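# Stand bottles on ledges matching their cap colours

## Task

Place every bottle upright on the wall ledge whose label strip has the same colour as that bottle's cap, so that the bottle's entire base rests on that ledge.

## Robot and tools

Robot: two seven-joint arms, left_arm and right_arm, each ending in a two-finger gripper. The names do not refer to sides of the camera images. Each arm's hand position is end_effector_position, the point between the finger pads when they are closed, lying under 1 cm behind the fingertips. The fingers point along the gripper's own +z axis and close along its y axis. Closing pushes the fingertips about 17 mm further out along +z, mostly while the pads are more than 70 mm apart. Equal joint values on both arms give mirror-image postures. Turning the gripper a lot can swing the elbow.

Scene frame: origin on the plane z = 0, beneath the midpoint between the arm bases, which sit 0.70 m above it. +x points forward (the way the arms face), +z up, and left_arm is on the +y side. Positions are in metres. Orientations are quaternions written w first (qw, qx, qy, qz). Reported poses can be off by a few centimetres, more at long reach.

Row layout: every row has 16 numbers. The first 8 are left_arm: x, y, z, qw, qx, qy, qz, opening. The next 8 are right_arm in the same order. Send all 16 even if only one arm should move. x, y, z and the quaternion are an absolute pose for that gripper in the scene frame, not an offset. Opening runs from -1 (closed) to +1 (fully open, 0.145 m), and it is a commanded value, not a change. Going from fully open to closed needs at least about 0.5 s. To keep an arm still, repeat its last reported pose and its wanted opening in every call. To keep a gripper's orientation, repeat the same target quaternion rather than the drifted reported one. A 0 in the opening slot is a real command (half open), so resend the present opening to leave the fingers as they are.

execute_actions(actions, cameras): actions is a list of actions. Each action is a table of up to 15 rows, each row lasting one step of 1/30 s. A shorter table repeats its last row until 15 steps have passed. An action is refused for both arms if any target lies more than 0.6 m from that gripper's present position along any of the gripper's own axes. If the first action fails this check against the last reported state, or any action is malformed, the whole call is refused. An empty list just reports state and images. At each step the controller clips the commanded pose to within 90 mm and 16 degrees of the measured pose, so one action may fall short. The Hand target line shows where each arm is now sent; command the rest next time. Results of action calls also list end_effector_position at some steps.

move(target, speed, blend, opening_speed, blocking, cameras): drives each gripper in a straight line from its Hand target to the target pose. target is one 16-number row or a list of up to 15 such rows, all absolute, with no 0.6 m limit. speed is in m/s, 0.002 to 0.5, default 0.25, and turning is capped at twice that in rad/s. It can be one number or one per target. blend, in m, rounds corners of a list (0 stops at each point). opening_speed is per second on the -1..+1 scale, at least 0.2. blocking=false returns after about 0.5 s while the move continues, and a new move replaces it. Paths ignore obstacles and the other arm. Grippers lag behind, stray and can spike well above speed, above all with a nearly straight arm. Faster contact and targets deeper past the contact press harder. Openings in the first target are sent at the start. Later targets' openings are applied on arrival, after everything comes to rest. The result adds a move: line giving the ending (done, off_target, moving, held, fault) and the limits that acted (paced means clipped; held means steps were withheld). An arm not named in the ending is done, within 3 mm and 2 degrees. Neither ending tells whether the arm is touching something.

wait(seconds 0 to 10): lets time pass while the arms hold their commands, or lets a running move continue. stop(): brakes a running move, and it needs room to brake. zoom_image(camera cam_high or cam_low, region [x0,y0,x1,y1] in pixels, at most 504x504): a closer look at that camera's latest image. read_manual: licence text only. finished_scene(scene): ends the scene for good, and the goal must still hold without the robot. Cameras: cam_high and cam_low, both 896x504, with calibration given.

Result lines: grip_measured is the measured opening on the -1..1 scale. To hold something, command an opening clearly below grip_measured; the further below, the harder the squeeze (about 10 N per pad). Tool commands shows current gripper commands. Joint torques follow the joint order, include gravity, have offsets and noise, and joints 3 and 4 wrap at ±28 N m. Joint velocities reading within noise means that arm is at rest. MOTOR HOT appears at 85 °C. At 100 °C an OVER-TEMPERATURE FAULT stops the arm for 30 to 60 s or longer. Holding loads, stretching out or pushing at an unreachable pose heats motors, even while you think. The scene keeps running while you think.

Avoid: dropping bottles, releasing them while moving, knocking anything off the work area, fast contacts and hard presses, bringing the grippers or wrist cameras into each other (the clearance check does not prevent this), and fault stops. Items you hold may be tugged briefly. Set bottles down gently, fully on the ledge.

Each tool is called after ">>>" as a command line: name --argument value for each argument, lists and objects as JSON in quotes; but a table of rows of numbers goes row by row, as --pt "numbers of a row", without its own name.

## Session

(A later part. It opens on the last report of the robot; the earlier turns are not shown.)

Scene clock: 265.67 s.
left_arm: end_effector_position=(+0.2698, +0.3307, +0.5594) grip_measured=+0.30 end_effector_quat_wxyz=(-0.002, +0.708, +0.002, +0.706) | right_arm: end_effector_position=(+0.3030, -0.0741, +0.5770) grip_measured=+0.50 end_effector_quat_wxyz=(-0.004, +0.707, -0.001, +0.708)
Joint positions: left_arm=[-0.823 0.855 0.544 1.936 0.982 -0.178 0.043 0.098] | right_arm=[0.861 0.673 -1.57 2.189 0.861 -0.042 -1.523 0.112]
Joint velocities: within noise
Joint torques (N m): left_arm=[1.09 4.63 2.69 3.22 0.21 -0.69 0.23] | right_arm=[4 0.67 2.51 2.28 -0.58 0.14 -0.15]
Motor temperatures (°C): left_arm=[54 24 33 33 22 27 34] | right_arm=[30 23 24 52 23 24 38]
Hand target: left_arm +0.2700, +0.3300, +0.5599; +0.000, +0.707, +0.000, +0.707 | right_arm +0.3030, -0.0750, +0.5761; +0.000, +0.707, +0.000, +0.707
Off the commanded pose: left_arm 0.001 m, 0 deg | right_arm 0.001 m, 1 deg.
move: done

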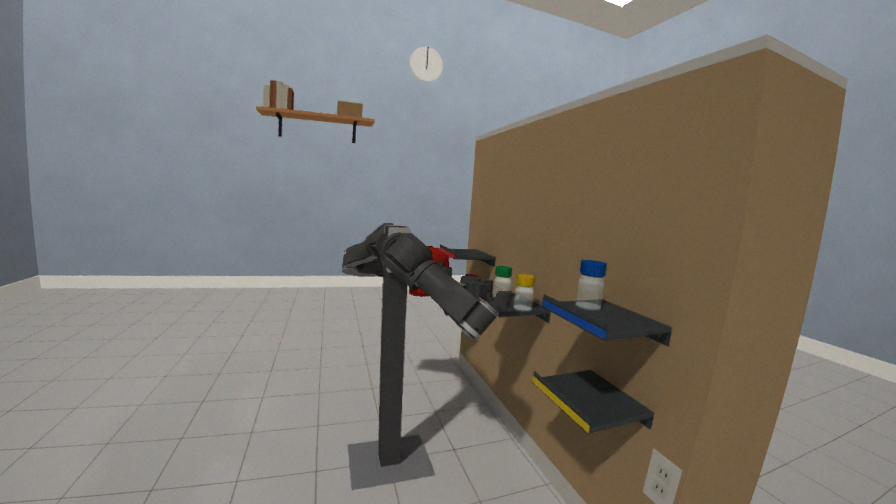

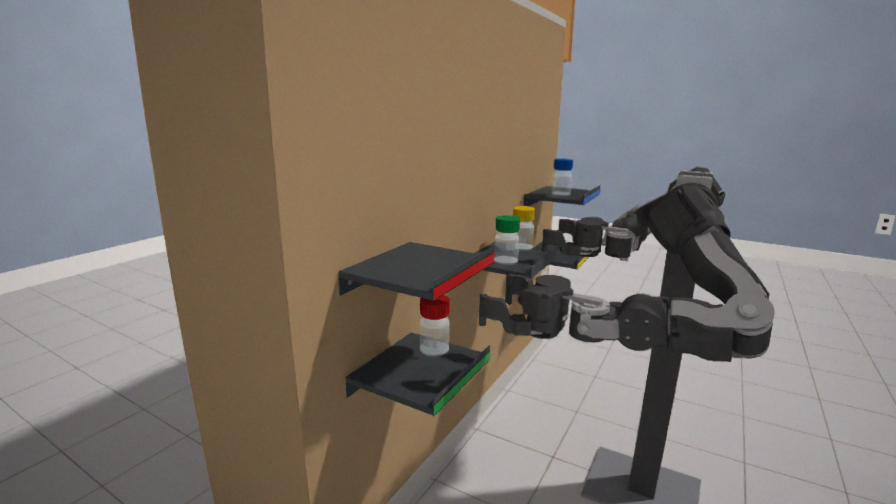

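>>> move --pt "0.28 0.336 0.545 0 0.7071 0 0.7071 0.4 0.27 -0.15 0.58 0 0.7071 0 0.7071 0.35" --pt "0.402 0.336 0.53 0 0.7071 0 0.7071 0.4 0.27 -0.33 0.56 0 0.7071 0 0.7071 0.35" --pt "0.402 0.336 0.468 0 0.7071 0 0.7071 0.4 0.27 -0.25 0.58 0 0.7071 0 0.7071 0.35" --speed 0.18 --blend 0.01

Scene clock: 275.17 s.
left_arm: end_effector_position=(+0.4062, +0.3387, +0.4825) grip_measured=+0.40 end_effector_quat_wxyz=(-0.004, +0.691, +0.004, +0.723) | right_arm: end_effector_position=(+0.2697, -0.2492, +0.5798) grip_measured=+0.35 end_effector_quat_wxyz=(-0.003, +0.707, +0.000, +0.707)
Joint positions: left_arm=[0.248 0.746 -0.276 1.059 0.832 -0.347 0.156 0.105] | right_arm=[0.735 1.661 -1.567 2.265 1.017 -0.657 -0.791 0.101]
Joint velocities: within noise
Joint torques (N m): left_arm=[2.73 5.31 0.16 1.98 0.14 -0.19 0.34] | right_arm=[2.12 4.23 2.99 1.77 -0.3 -0.2 -0.13]
Motor temperatures (°C): left_arm=[51 24 32 31 22 27 33] | right_arm=[27 23 24 45 22 22 32]
Hand target: left_arm +0.4018, +0.3361, +0.4682; +0.000, +0.707, +0.000, +0.707 | right_arm +0.2700, -0.2500, +0.5800; +0.000, +0.707, +0.000, +0.707
Off the commanded pose: left_arm 0.015 m, 3 deg | right_arm 0.001 m, 0 deg.
move: off_target (left_arm)

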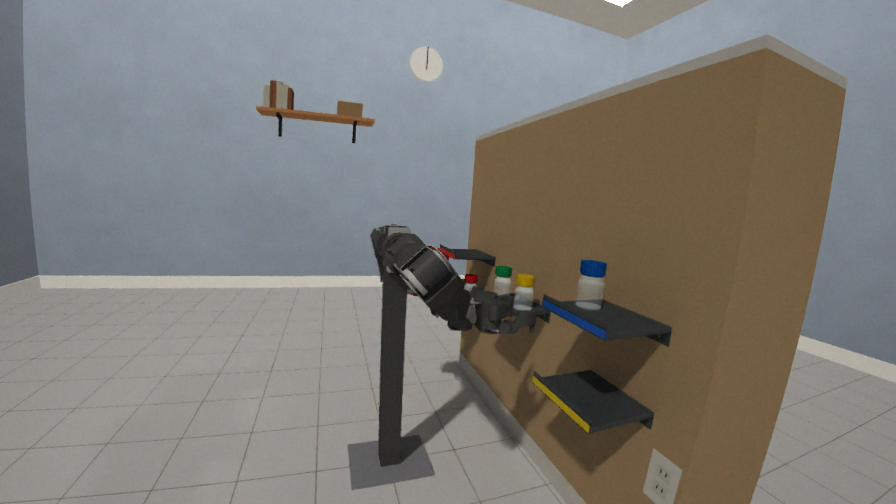

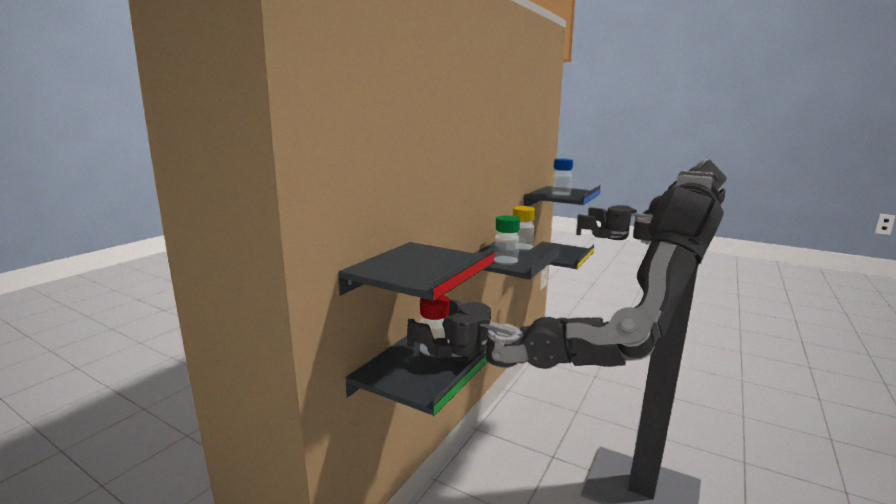

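>>> move --pt "0.404 0.338 0.478 0 0.7071 0 0.7071 -0.8 0.15 -0.32 0.43 0 0.7071 0 0.7071 0.35" --pt "0.404 0.338 0.515 0 0.7071 0 0.7071 -0.8 0.15 -0.32 0.42 0 0.7071 0 0.7071 0.35" --pt "0.404 0.26 0.52 0 0.7071 0 0.7071 -0.8 0.27 -0.25 0.56 0 0.7071 0 0.7071 0.35" --speed '[0.25,0.15,0.22]' --opening_speed 1.8 --blend '[0,0.01,0]'

Scene clock: 286.93 s.
left_arm: end_effector_position=(+0.4038, +0.2604, +0.5179) grip_measured=-0.53 end_effector_quat_wxyz=(+0.000, +0.710, -0.001, +0.704) | right_arm: end_effector_position=(+0.2703, -0.2489, +0.5621) grip_measured=+0.35 end_effector_quat_wxyz=(-0.003, +0.704, +0.002, +0.710)
Joint positions: left_arm=[0.18 0.74 -0.318 1.511 0.76 -0.073 -0.189 0.036] | right_arm=[-0.87 1.238 0.15 2.199 0.901 -0.434 -0.598 0.101]
Joint velocities: within noise
Joint torques (N m): left_arm=[6.58 4 2.51 4.9 -0.04 -0.77 -0.03] | right_arm=[1.49 3.2 2.04 2.3 -0.11 -0.22 -0.16]
Motor temperatures (°C): left_arm=[49 24 30 29 22 26 33] | right_arm=[24 23 24 39 22 22 29]
Hand target: left_arm +0.4040, +0.2601, +0.5201; +0.000, +0.707, +0.000, +0.707 | right_arm +0.2700, -0.2501, +0.5600; +0.000, +0.707, +0.000, +0.707
Off the commanded pose: left_arm 0.002 m, 0 deg | right_arm 0.002 m, 1 deg.
move: done; limits=paced

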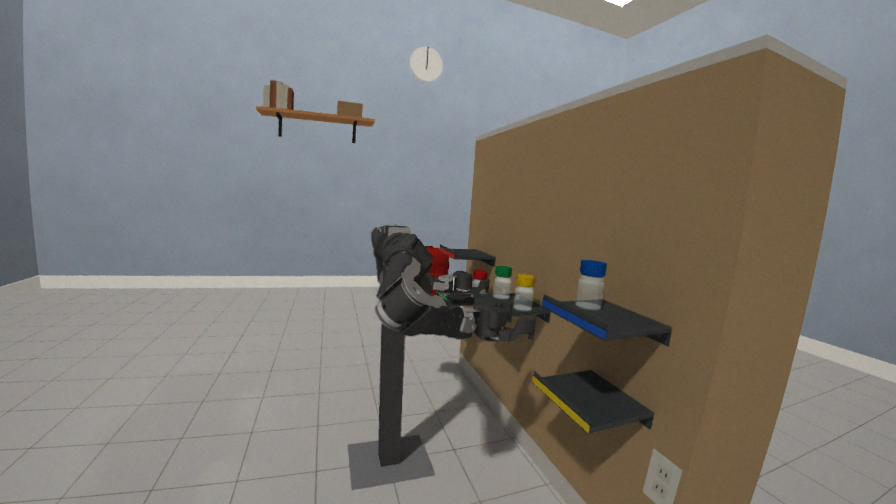

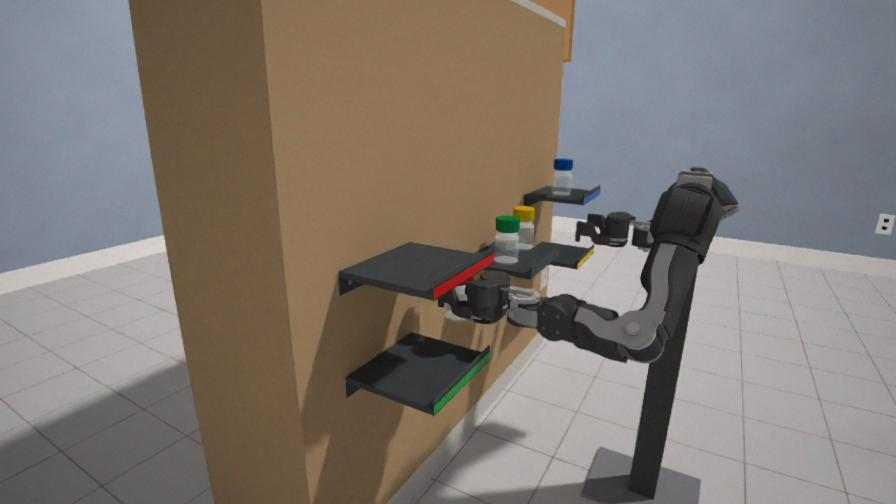

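>>> move --pt "0.40 0.19 0.53 0 0.7071 0 0.7071 -0.8 0.28 -0.18 0.575 0 0.7071 0 0.7071 0.35" --pt "0.40 0.19 0.73 0 0.7071 0 0.7071 -0.8 0.305 -0.07 0.575 0 0.7071 0 0.7071 0.35" --pt "0.40 0.36 0.73 0 0.7071 0 0.7071 -0.8 0.403 -0.07 0.572 0 0.7071 0 0.7071 0.35" --pt "0.40 0.36 0.69 0 0.7071 0 0.7071 -0.8 0.403 -0.07 0.570 0 0.7071 0 0.7071 0.35" --speed '[0.2,0.22,0.16,0.12]' --blend '[0.02,0.02,0.01,0]'

>>> zoom_image --camera "cam_low" --region '[340, 120, 640, 360]'

Scene clock: 300.87 s.
left_arm: end_effector_position=(+0.4001, +0.3603, +0.6861) grip_measured=-0.53 end_effector_quat_wxyz=(-0.001, +0.713, +0.001, +0.702) | right_arm: end_effector_position=(+0.3626, -0.0655, +0.5675) grip_measured=+0.35 end_effector_quat_wxyz=(+0.010, +0.728, +0.005, +0.685)
Joint positions: left_arm=[0.392 1.133 -0.005 1.532 1.12 0.387 0.033 0.036] | right_arm=[0.567 0.469 -1.029 1.926 0.784 0.264 -1.125 0.101]
Joint velocities: within noise
Joint torques (N m): left_arm=[7.03 6.58 3.66 2.69 0.11 -0.95 0.2] | right_arm=[17.42 -2.36 10.76 -23.1 -0.71 -2.85 4.15]
Motor temperatures (°C): left_arm=[49 24 29 29 22 27 32] | right_arm=[26 23 24 36 21 22 28]
Hand target: left_arm +0.4000, +0.3599, +0.6900; +0.000, +0.707, +0.000, +0.707 | right_arm +0.3957, -0.0742, +0.5736; +0.003, +0.708, -0.001, +0.706
Off the commanded pose: left_arm 0.004 m, 1 deg | right_arm 0.041 m, 4 deg.
move: off_target (left_arm, right_arm)

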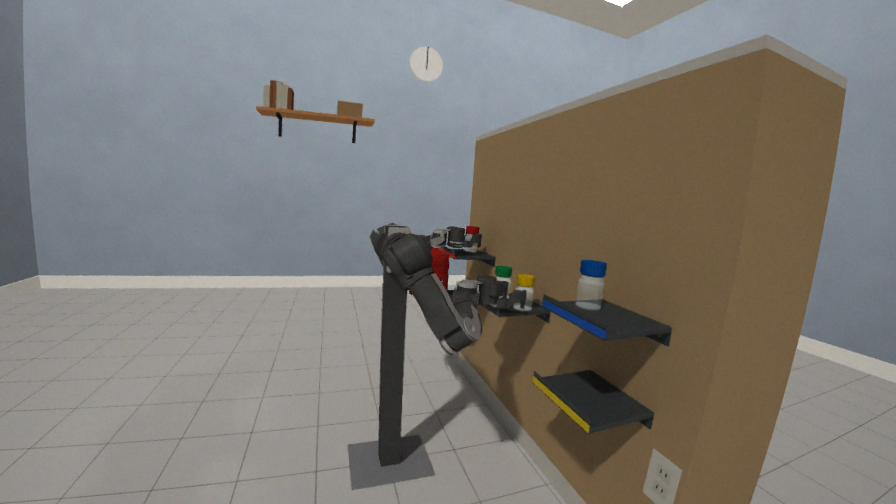

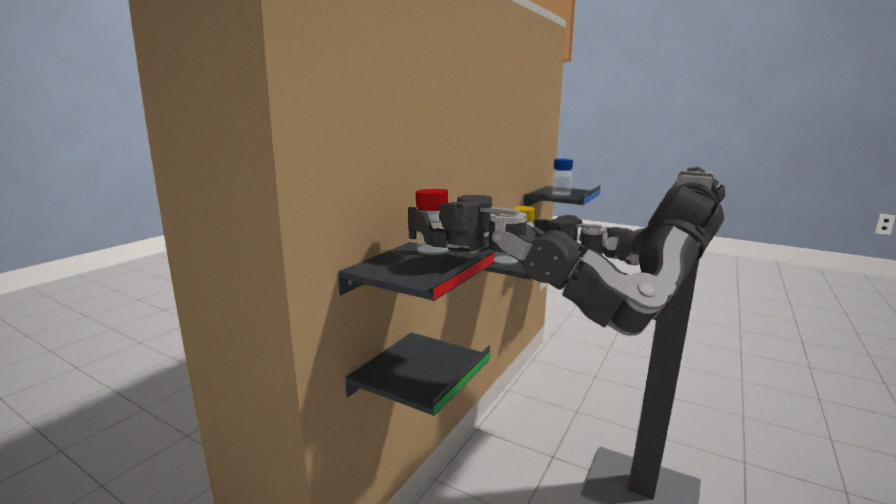

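Scaled by 1.680 from the camera's 896x504 image, which has a finer 1280x720 frame.

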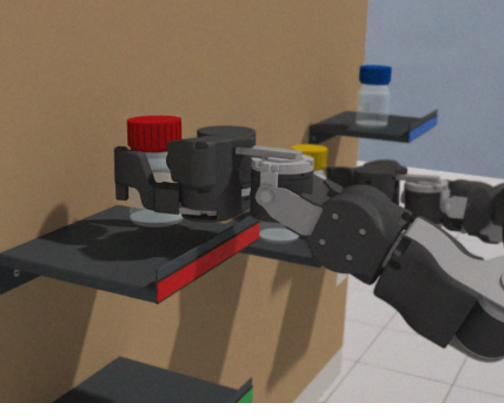

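>>> move --pt "0.40 0.36 0.680 0 0.7071 0 0.7071 -0.8 0.345 -0.068 0.587 0 0.7071 0 0.7071 0.3" --pt "0.40 0.36 0.677 0 0.7071 0 0.7071 -0.8 0.398 -0.068 0.587 0 0.7071 0 0.7071 0.3" --pt "0.40 0.36 0.677 0 0.7071 0 0.7071 0.5 0.400 -0.068 0.587 0 0.7071 0 0.7071 -0.8" --speed 0.12 --opening_speed 1.5

>>> zoom_image --camera "cam_low" --region '[340, 120, 640, 360]'

Scene clock: 317.47 s.
left_arm: end_effector_position=(+0.3997, +0.3604, +0.6791) grip_measured=+0.50 end_effector_quat_wxyz=(-0.002, +0.706, +0.000, +0.708) | right_arm: end_effector_position=(+0.3995, -0.0684, +0.5866) grip_measured=-0.53 end_effector_quat_wxyz=(+0.002, +0.707, +0.000, +0.707)
Joint positions: left_arm=[0.35 1.132 -0.004 1.532 1.116 0.325 0.034 0.112] | right_arm=[0.709 0.459 -1.036 1.782 0.838 0.19 -1.042 0.035]
Joint velocities: within noise
Joint torques (N m): left_arm=[5.71 6.34 2.74 1.98 0.2 -0.68 0.19] | right_arm=[6 -0.2 3.59 2.59 -0.36 -0.32 0.15]
Motor temperatures (°C): left_arm=[48 25 29 27 22 27 31] | right_arm=[37 23 28 62 22 30 41]
Hand target: left_arm +0.4000, +0.3600, +0.6770; +0.000, +0.707, +0.000, +0.707 | right_arm +0.4000, -0.0680, +0.5871; +0.000, +0.707, +0.000, +0.707
Off the commanded pose: left_arm 0.002 m, 0 deg | right_arm 0.001 m, 0 deg.
move: done

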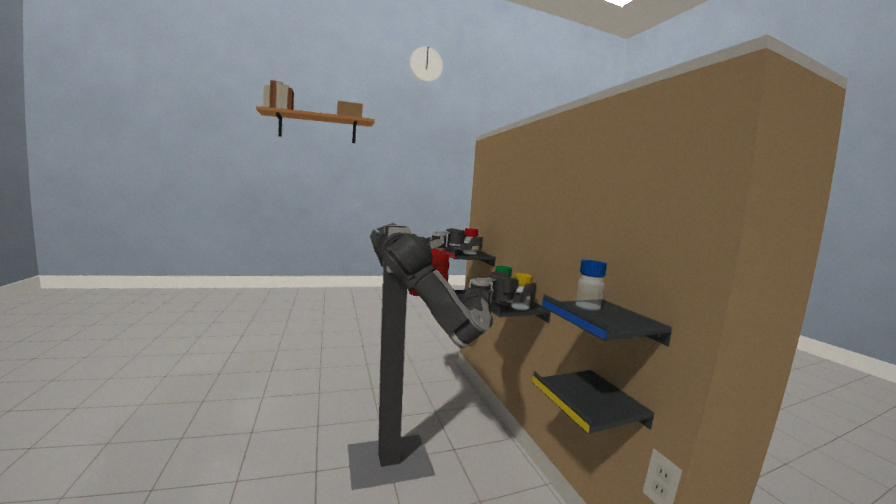

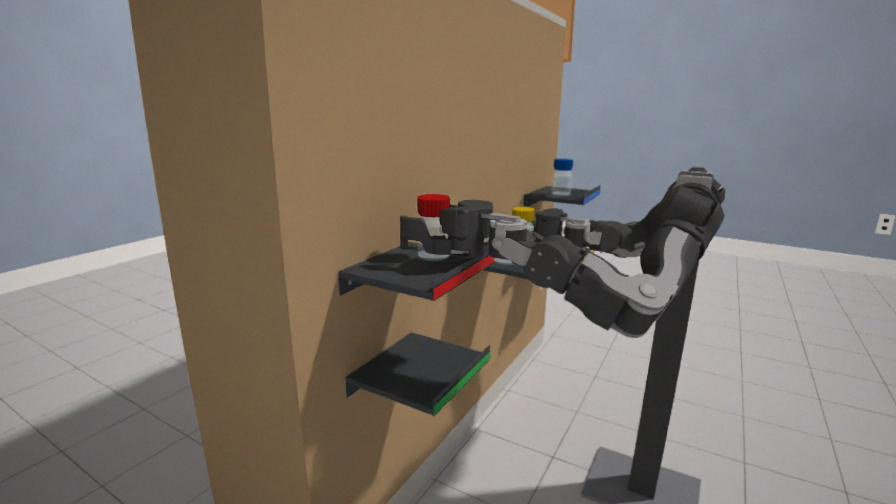

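Scaled by 1.680 from the camera's 896x504 image, which has a finer 1280x720 frame.

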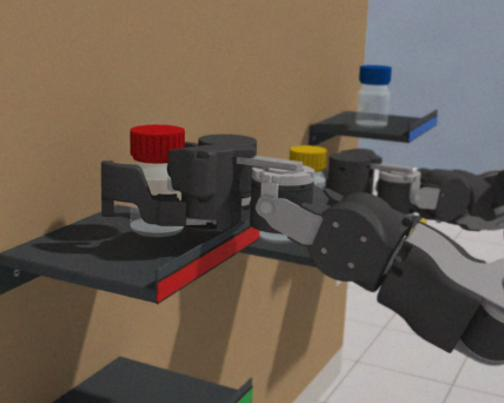

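>>> move --pt "0.33 0.36 0.68 0 0.7071 0 0.7071 0.5 0.40 -0.068 0.63 0 0.7071 0 0.7071 -0.8" --pt "0.285 0.33 0.68 0 0.7071 0 0.7071 0.5 0.40 -0.20 0.63 0 0.7071 0 0.7071 -0.8" --pt "0.28 0.22 0.65 0 0.7071 0 0.7071 0.4 0.40 -0.20 0.53 0 0.7071 0 0.7071 -0.8" --pt "0.28 0.10 0.60 0 0.7071 0 0.7071 0.3 0.40 -0.37 0.525 0 0.7071 0 0.7071 -0.8" --pt "0.30 0.038 0.59 0 0.7071 0 0.7071 0.3 0.40 -0.37 0.487 0 0.7071 0 0.7071 -0.8" --speed '[0.15,0.2,0.2,0.2,0.12]' --blend '[0.01,0.02,0.02,0.01,0]'

>>> zoom_image --camera "cam_high" --region '[440, 200, 700, 460]'

Scene clock: 336.17 s.
left_arm: end_effector_position=(+0.2997, +0.0370, +0.5918) grip_measured=+0.30 end_effector_quat_wxyz=(+0.003, +0.706, -0.001, +0.708) | right_arm: end_effector_position=(+0.4001, -0.3717, +0.4886) grip_measured=-0.53 end_effector_quat_wxyz=(+0.002, +0.706, -0.002, +0.708)
Joint positions: left_arm=[0.06 0.096 -0.77 2.15 0.129 0.547 -0.831 0.098] | right_arm=[0.422 1.005 -0.768 0.997 1.248 -0.488 0.159 0.035]
Joint velocities: within noise
Joint torques (N m): left_arm=[3.2 -1.54 0.23 3.99 -0.24 -0.54 0.01] | right_arm=[4.55 5.89 3.03 1.2 0.15 -0.48 0.15]
Motor temperatures (°C): left_arm=[46 25 28 26 22 27 30] | right_arm=[29 23 26 48 21 25 32]
Hand target: left_arm +0.3000, +0.0380, +0.5900; +0.000, +0.707, +0.000, +0.707 | right_arm +0.4000, -0.3699, +0.4870; +0.000, +0.707, +0.000, +0.707
Off the commanded pose: left_arm 0.002 m, 0 deg | right_arm 0.002 m, 0 deg.
move: done; blend cut to 0 m at target 3, 0 m at target 4; target 3's new opening was sent with left_arm's hand 0.002 m and 5 deg from that target

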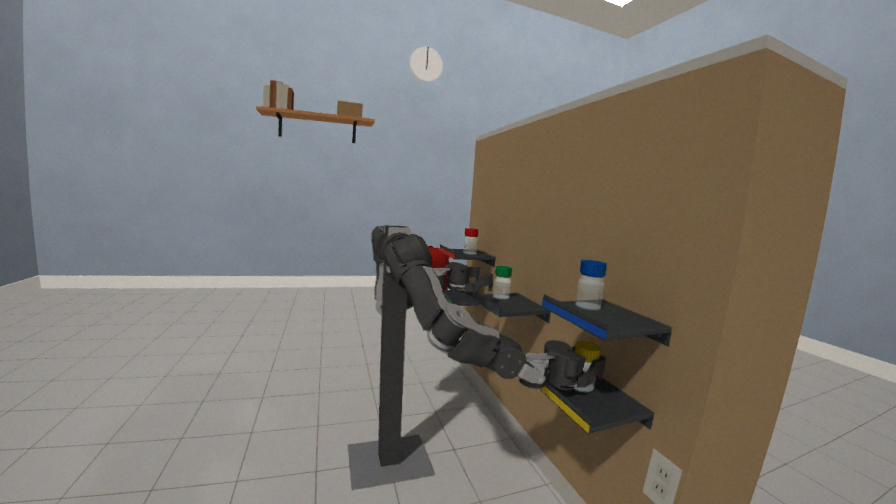

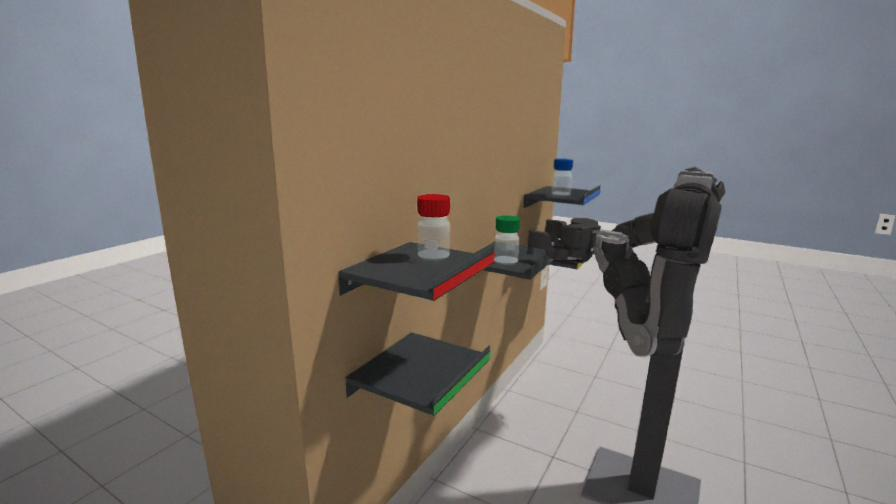

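Scaled by 1.938 from the camera's 896x504 image, which has a finer 1280x720 frame.

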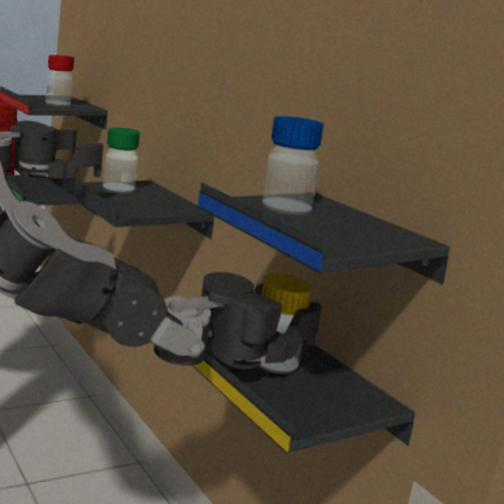

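>>> move --pt "0.35 0.038 0.588 0 0.7071 0 0.7071 0.3 0.40 -0.37 0.481 0 0.7071 0 0.7071 -0.8" --pt "0.390 0.038 0.587 0 0.7071 0 0.7071 0.3 0.40 -0.37 0.479 0 0.7071 0 0.7071 -0.8" --pt "0.391 0.038 0.587 0 0.7071 0 0.7071 -0.8 0.40 -0.37 0.479 0 0.7071 0 0.7071 0.5" --speed 0.14 --opening_speed 1.6 --blend '[0.01,0,0]'

>>> zoom_image --camera "cam_high" --region '[440, 200, 700, 460]'

Scene clock: 347.00 s.
left_arm: end_effector_position=(+0.3905, +0.0393, +0.5889) grip_measured=-0.47 end_effector_quat_wxyz=(-0.001, +0.705, +0.002, +0.709) | right_arm: end_effector_position=(+0.4003, -0.3715, +0.4820) grip_measured=+0.50 end_effector_quat_wxyz=(+0.002, +0.704, -0.001, +0.711)
Joint positions: left_arm=[0.369 0.043 -0.618 1.766 0.272 0.458 -0.704 0.04] | right_arm=[0.427 0.977 -0.772 0.953 1.244 -0.513 0.181 0.112]
Joint velocities: within noise
Joint torques (N m): left_arm=[6.95 -1.86 0.13 3.64 -0.12 -0.57 0.19] | right_arm=[4.47 5.97 2.47 1.33 0.18 -0.27 0.08]
Motor temperatures (°C): left_arm=[45 24 27 26 22 26 30] | right_arm=[27 23 25 42 21 24 30]
Hand target: left_arm +0.3910, +0.0381, +0.5869; +0.000, +0.707, +0.000, +0.707 | right_arm +0.4000, -0.3701, +0.4791; +0.000, +0.707, +0.000, +0.707
Off the commanded pose: left_arm 0.002 m, 0 deg | right_arm 0.003 m, 1 deg.
move: done; target 3's new opening was sent with right_arm's hand 0.009 m and 2 deg from that target

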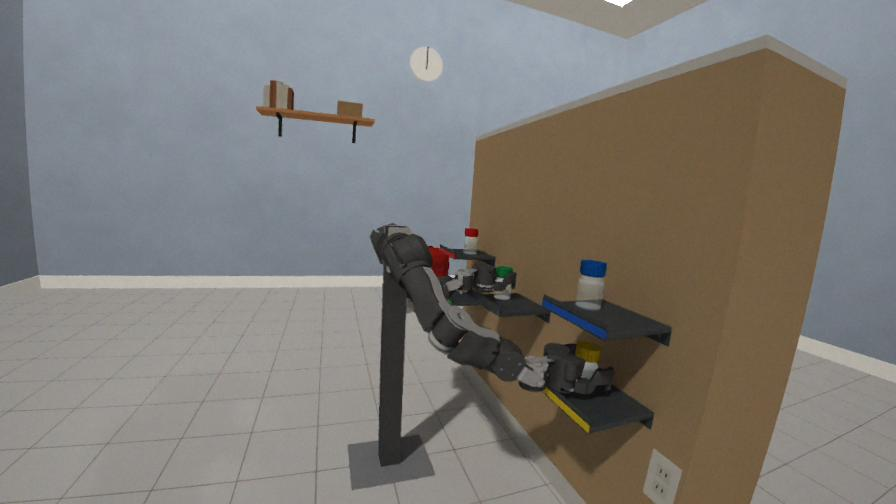

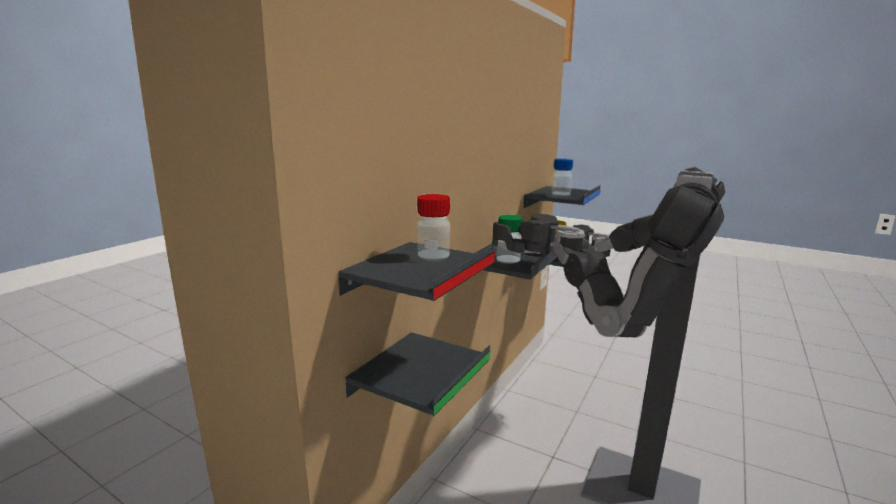

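Scaled by 1.938 from the camera's 896x504 image, which has a finer 1280x720 frame.

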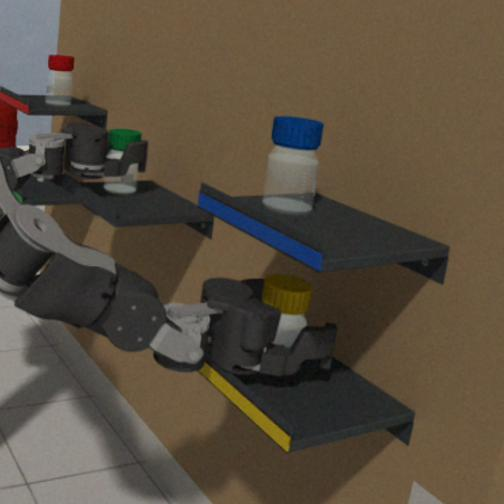

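>>> move --pt "0.395 0.038 0.632 0 0.7071 0 0.7071 -0.8 0.33 -0.37 0.484 0 0.7071 0 0.7071 0.5" --pt "0.395 0.19 0.63 0 0.7071 0 0.7071 -0.8 0.25 -0.37 0.484 0 0.7071 0 0.7071 0.5" --pt "0.40 0.19 0.53 0 0.7071 0 0.7071 -0.8 0.25 -0.37 0.484 0 0.7071 0 0.7071 0.5" --pt "0.40 0.37 0.527 0 0.7071 0 0.7071 -0.8 0.25 -0.37 0.484 0 0.7071 0 0.7071 0.5" --pt "0.40 0.37 0.490 0 0.7071 0 0.7071 -0.8 0.25 -0.37 0.484 0 0.7071 0 0.7071 0.5" --speed '[0.12,0.2,0.2,0.2,0.12]' --blend '[0.01,0.02,0.02,0.01,0]'

>>> zoom_image --camera "cam_low" --region '[320, 140, 620, 440]'

Scene clock: 360.87 s.
left_arm: end_effector_position=(+0.4016, +0.3721, +0.5025) grip_measured=-0.56 end_effector_quat_wxyz=(-0.003, +0.693, +0.000, +0.721) | right_arm: end_effector_position=(+0.2498, -0.3707, +0.4830) grip_measured=+0.50 end_effector_quat_wxyz=(+0.001, +0.709, -0.002, +0.706)
Joint positions: left_arm=[0.239 0.739 -0.043 1.023 0.752 -0.238 0.334 0.033] | right_arm=[-0.828 1.158 0.062 1.522 1.228 -0.784 0.095 0.112]
Joint velocities: within noise
Joint torques (N m): left_arm=[4.47 5.29 0.16 2.25 0.13 -0.06 0.11] | right_arm=[0.78 4.65 4.27 1.62 0.09 -0.45 0.15]
Motor temperatures (°C): left_arm=[45 24 27 26 22 26 30] | right_arm=[26 24 25 37 21 23 29]
Hand target: left_arm +0.3997, +0.3700, +0.4901; +0.000, +0.707, +0.000, +0.707 | right_arm +0.2500, -0.3700, +0.4840; +0.000, +0.707, +0.000, +0.707
Off the commanded pose: left_arm 0.013 m, 2 deg | right_arm 0.001 m, 0 deg.
joint sent to its limit (right arm) — joint 6 (wrist pitch), lower limit. The joint targets still meet the commanded pose.
move: off_target (left_arm)

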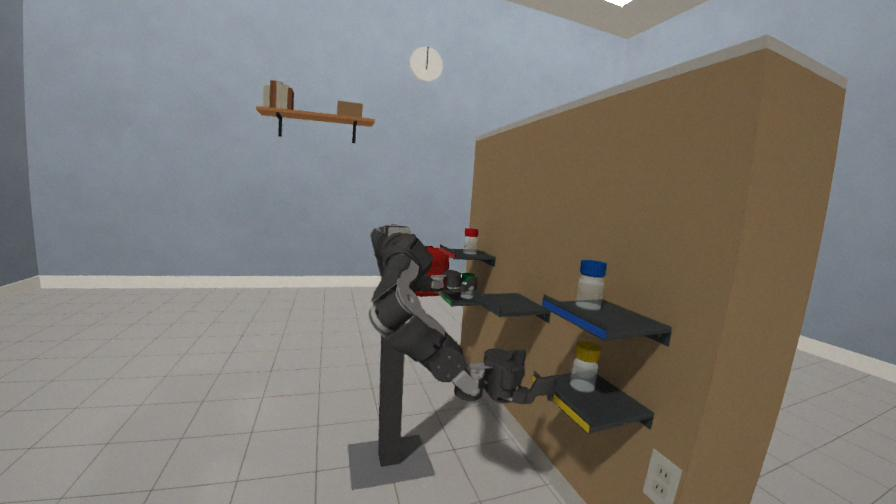

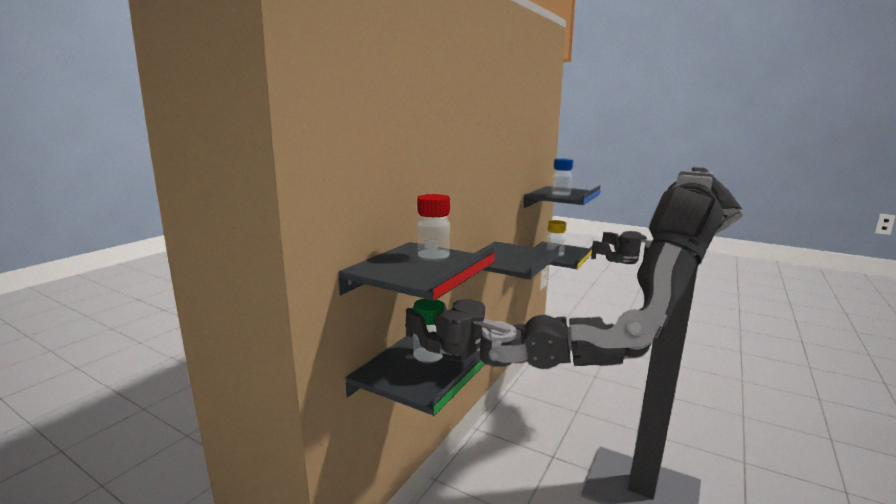

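Scaled by 1.680 from the camera's 896x504 image, which has a finer 1280x720 frame.

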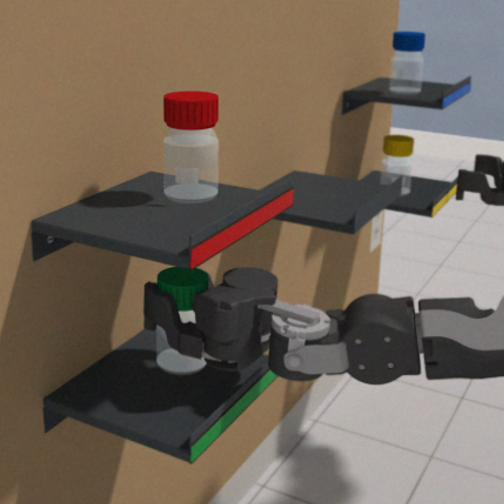

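>>> move --target '[0.40,0.37,0.472,0,0.7071,0,0.7071,-0.8,0.25,-0.37,0.484,0,0.7071,0,0.7071,0.5]' --speed 0.06

>>> zoom_image --camera "cam_low" --region '[320, 240, 520, 440]'

Scene clock: 368.93 s.
left_arm: end_effector_position=(+0.4032, +0.3734, +0.5018) grip_measured=-0.56 end_effector_quat_wxyz=(-0.006, +0.671, -0.004, +0.741) | right_arm: end_effector_position=(+0.2498, -0.3707, +0.4830) grip_measured=+0.50 end_effector_quat_wxyz=(+0.001, +0.709, -0.002, +0.706)
Joint positions: left_arm=[0.279 0.763 -0.156 0.947 0.832 -0.371 0.334 0.033] | right_arm=[-0.828 1.158 0.062 1.522 1.227 -0.784 0.095 0.112]
Joint velocities: within noise
Joint torques (N m): left_arm=[1.44 3.49 -1.02 0.05 -0.19 1 -0.04] | right_arm=[0.65 4.65 4.18 1.65 0.1 -0.44 0.15]
Motor temperatures (°C): left_arm=[44 24 26 26 22 26 29] | right_arm=[25 24 25 35 21 23 28]
Hand target: left_arm +0.3982, +0.3697, +0.4728; +0.000, +0.707, +0.000, +0.707 | right_arm +0.2500, -0.3700, +0.4840; +0.000, +0.707, +0.000, +0.707
Off the commanded pose: left_arm 0.030 m, 6 deg | right_arm 0.001 m, 0 deg.
joint sent to its limit (right arm) — joint 6 (wrist pitch), lower limit. The joint targets still meet the commanded pose.
move: off_target (left_arm)

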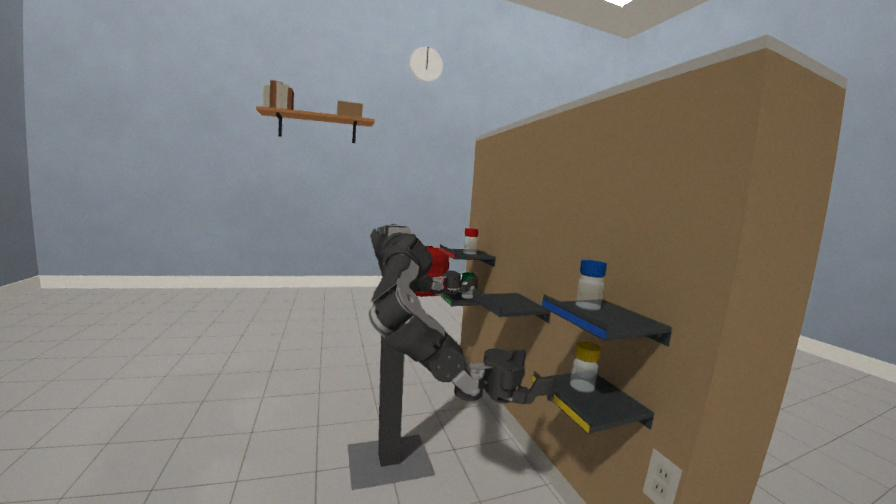

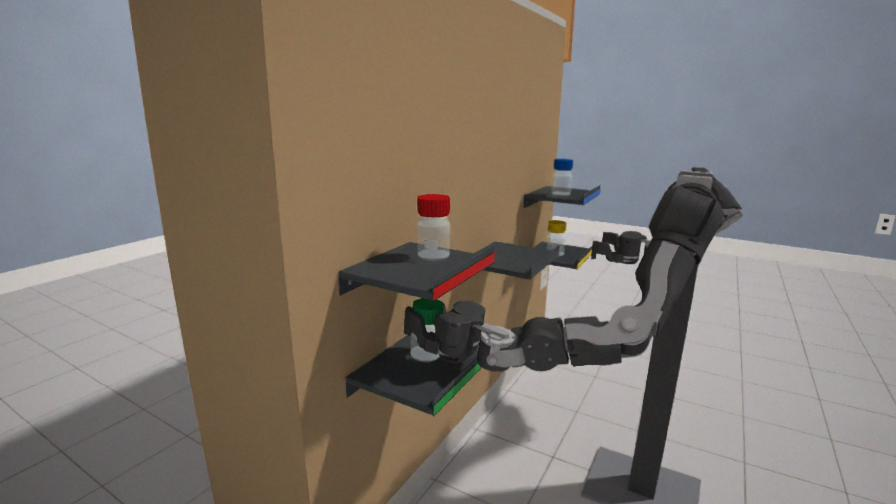

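Scaled by 2.520 from the camera's 896x504 image, which has a finer 1280x720 frame.

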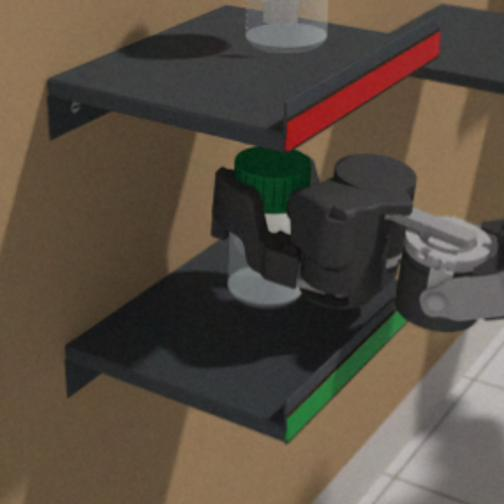

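>>> move --pt "0.401 0.371 0.499 0 0.7071 0 0.7071 -0.8 0.25 -0.37 0.484 0 0.7071 0 0.7071 0.5" --pt "0.401 0.371 0.499 0 0.7071 0 0.7071 0.4 0.25 -0.37 0.484 0 0.7071 0 0.7071 0.5" --speed 0.1 --opening_speed 1.0

>>> zoom_image --camera "cam_low" --region '[320, 240, 520, 440]'

Scene clock: 382.73 s.
left_arm: end_effector_position=(+0.4017, +0.3714, +0.5014) grip_measured=+0.40 end_effector_quat_wxyz=(+0.000, +0.704, +0.000, +0.710) | right_arm: end_effector_position=(+0.2498, -0.3707, +0.4830) grip_measured=+0.50 end_effector_quat_wxyz=(+0.001, +0.709, -0.002, +0.706)
Joint positions: left_arm=[0.248 0.83 -0.198 1.042 0.887 -0.254 0.27 0.105] | right_arm=[-0.828 1.158 0.062 1.522 1.227 -0.784 0.095 0.112]
Joint velocities: within noise
Joint torques (N m): left_arm=[5.42 6.69 1.83 4.05 0.23 -0.5 0] | right_arm=[0.65 4.71 4.26 1.68 0.06 -0.45 0.17]
Motor temperatures (°C): left_arm=[42 24 26 25 22 27 29] | right_arm=[25 24 25 32 21 23 27]
Hand target: left_arm +0.4010, +0.3710, +0.4990; +0.000, +0.707, +0.000, +0.707 | right_arm +0.2500, -0.3700, +0.4840; +0.000, +0.707, +0.000, +0.707
Off the commanded pose: left_arm 0.003 m, 0 deg | right_arm 0.001 m, 0 deg.
joint sent to its limit (right arm) — joint 6 (wrist pitch), lower limit. The joint targets still meet the commanded pose.
move: done; target 2's new opening was sent with left_arm's hand 0.004 m and 1 deg from that target

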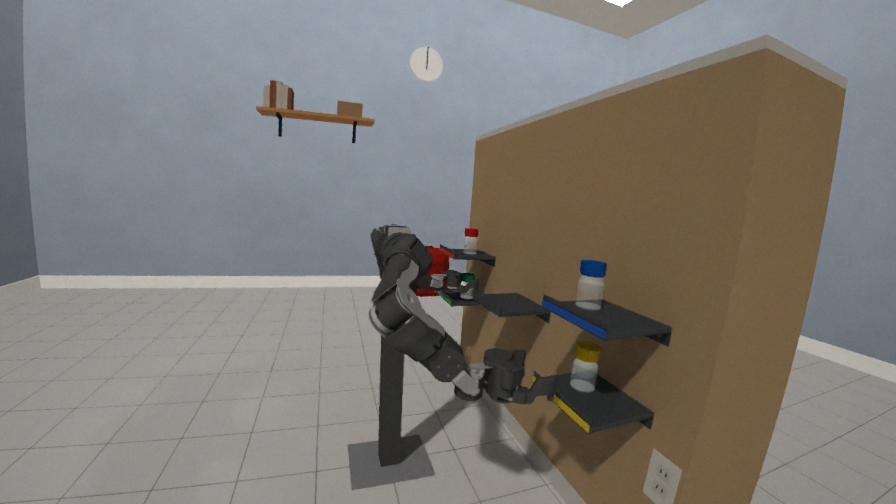

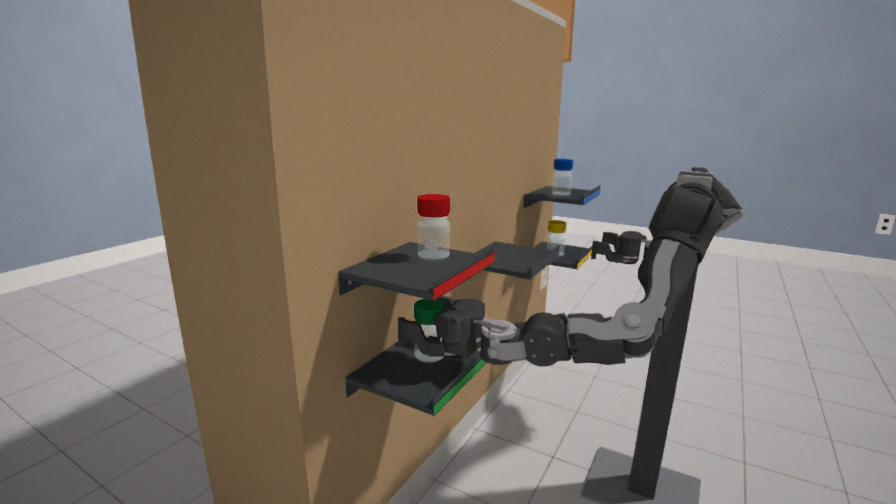

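Scaled by 2.520 from the camera's 896x504 image, which has a finer 1280x720 frame.

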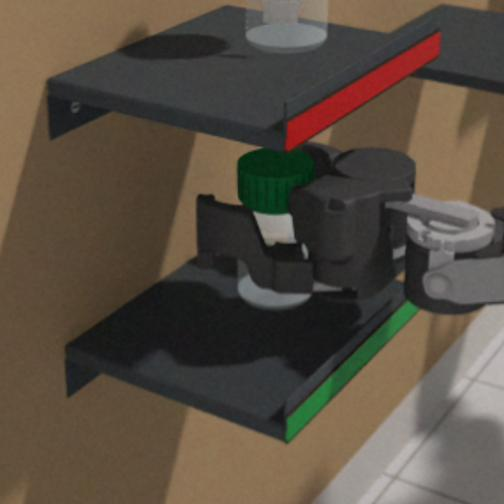

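Upright. Retreat and finish.

>>> move --target '[0.27,0.371,0.510,0,0.7071,0,0.7071,0.4,0.25,-0.37,0.484,0,0.7071,0,0.7071,0.5]' --speed 0.12

Scene clock: 390.07 s.
left_arm: end_effector_position=(+0.2698, +0.3720, +0.5090) grip_measured=+0.40 end_effector_quat_wxyz=(-0.002, +0.708, +0.002, +0.706) | right_arm: end_effector_position=(+0.2498, -0.3707, +0.4830) grip_measured=+0.50 end_effector_quat_wxyz=(+0.001, +0.709, -0.002, +0.706)
Joint positions: left_arm=[-0.703 0.905 0.361 1.586 1.026 -0.392 0.22 0.105] | right_arm=[-0.828 1.158 0.062 1.522 1.227 -0.784 0.095 0.112]
Joint velocities: within noise
Joint torques (N m): left_arm=[1.36 5.55 2.88 3.38 0.3 -0.7 0.21] | right_arm=[0.7 4.73 4.36 1.63 0.07 -0.46 0.17]
Motor temperatures (°C): left_arm=[42 25 26 25 22 27 29] | right_arm=[25 24 25 31 21 23 27]
Hand target: left_arm +0.2700, +0.3710, +0.5099; +0.000, +0.707, +0.000, +0.707 | right_arm +0.2500, -0.3700, +0.4840; +0.000, +0.707, +0.000, +0.707
Off the commanded pose: left_arm 0.001 m, 0 deg | right_arm 0.001 m, 0 deg.
joint sent to its limit (right arm) — joint 6 (wrist pitch), lower limit. The joint targets still meet the commanded pose.
move: done

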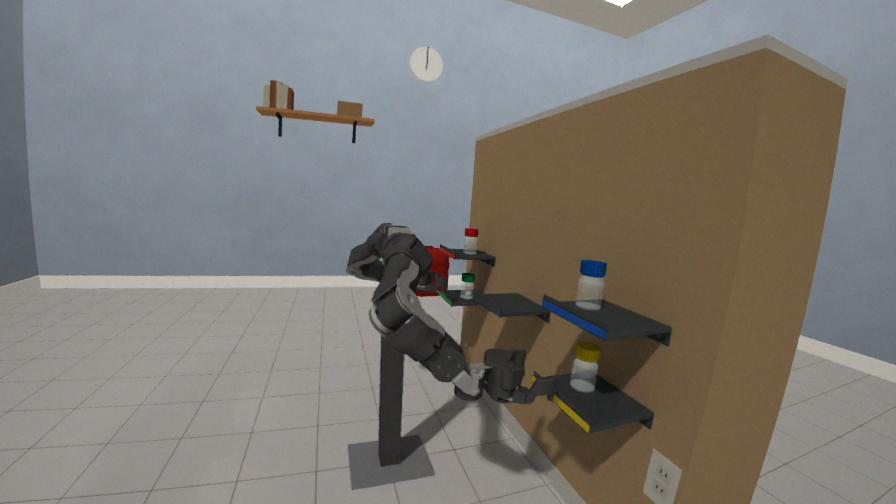

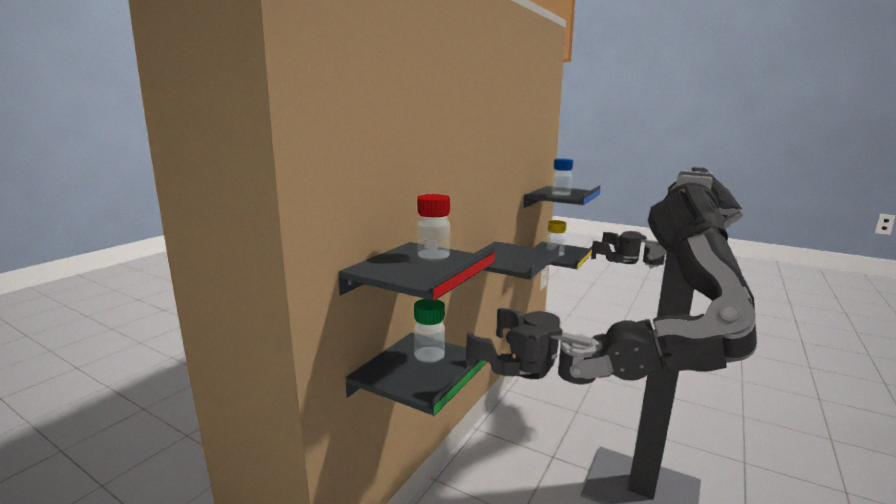

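>>> finished_scene --scene 2

The scene is finished: the task was done.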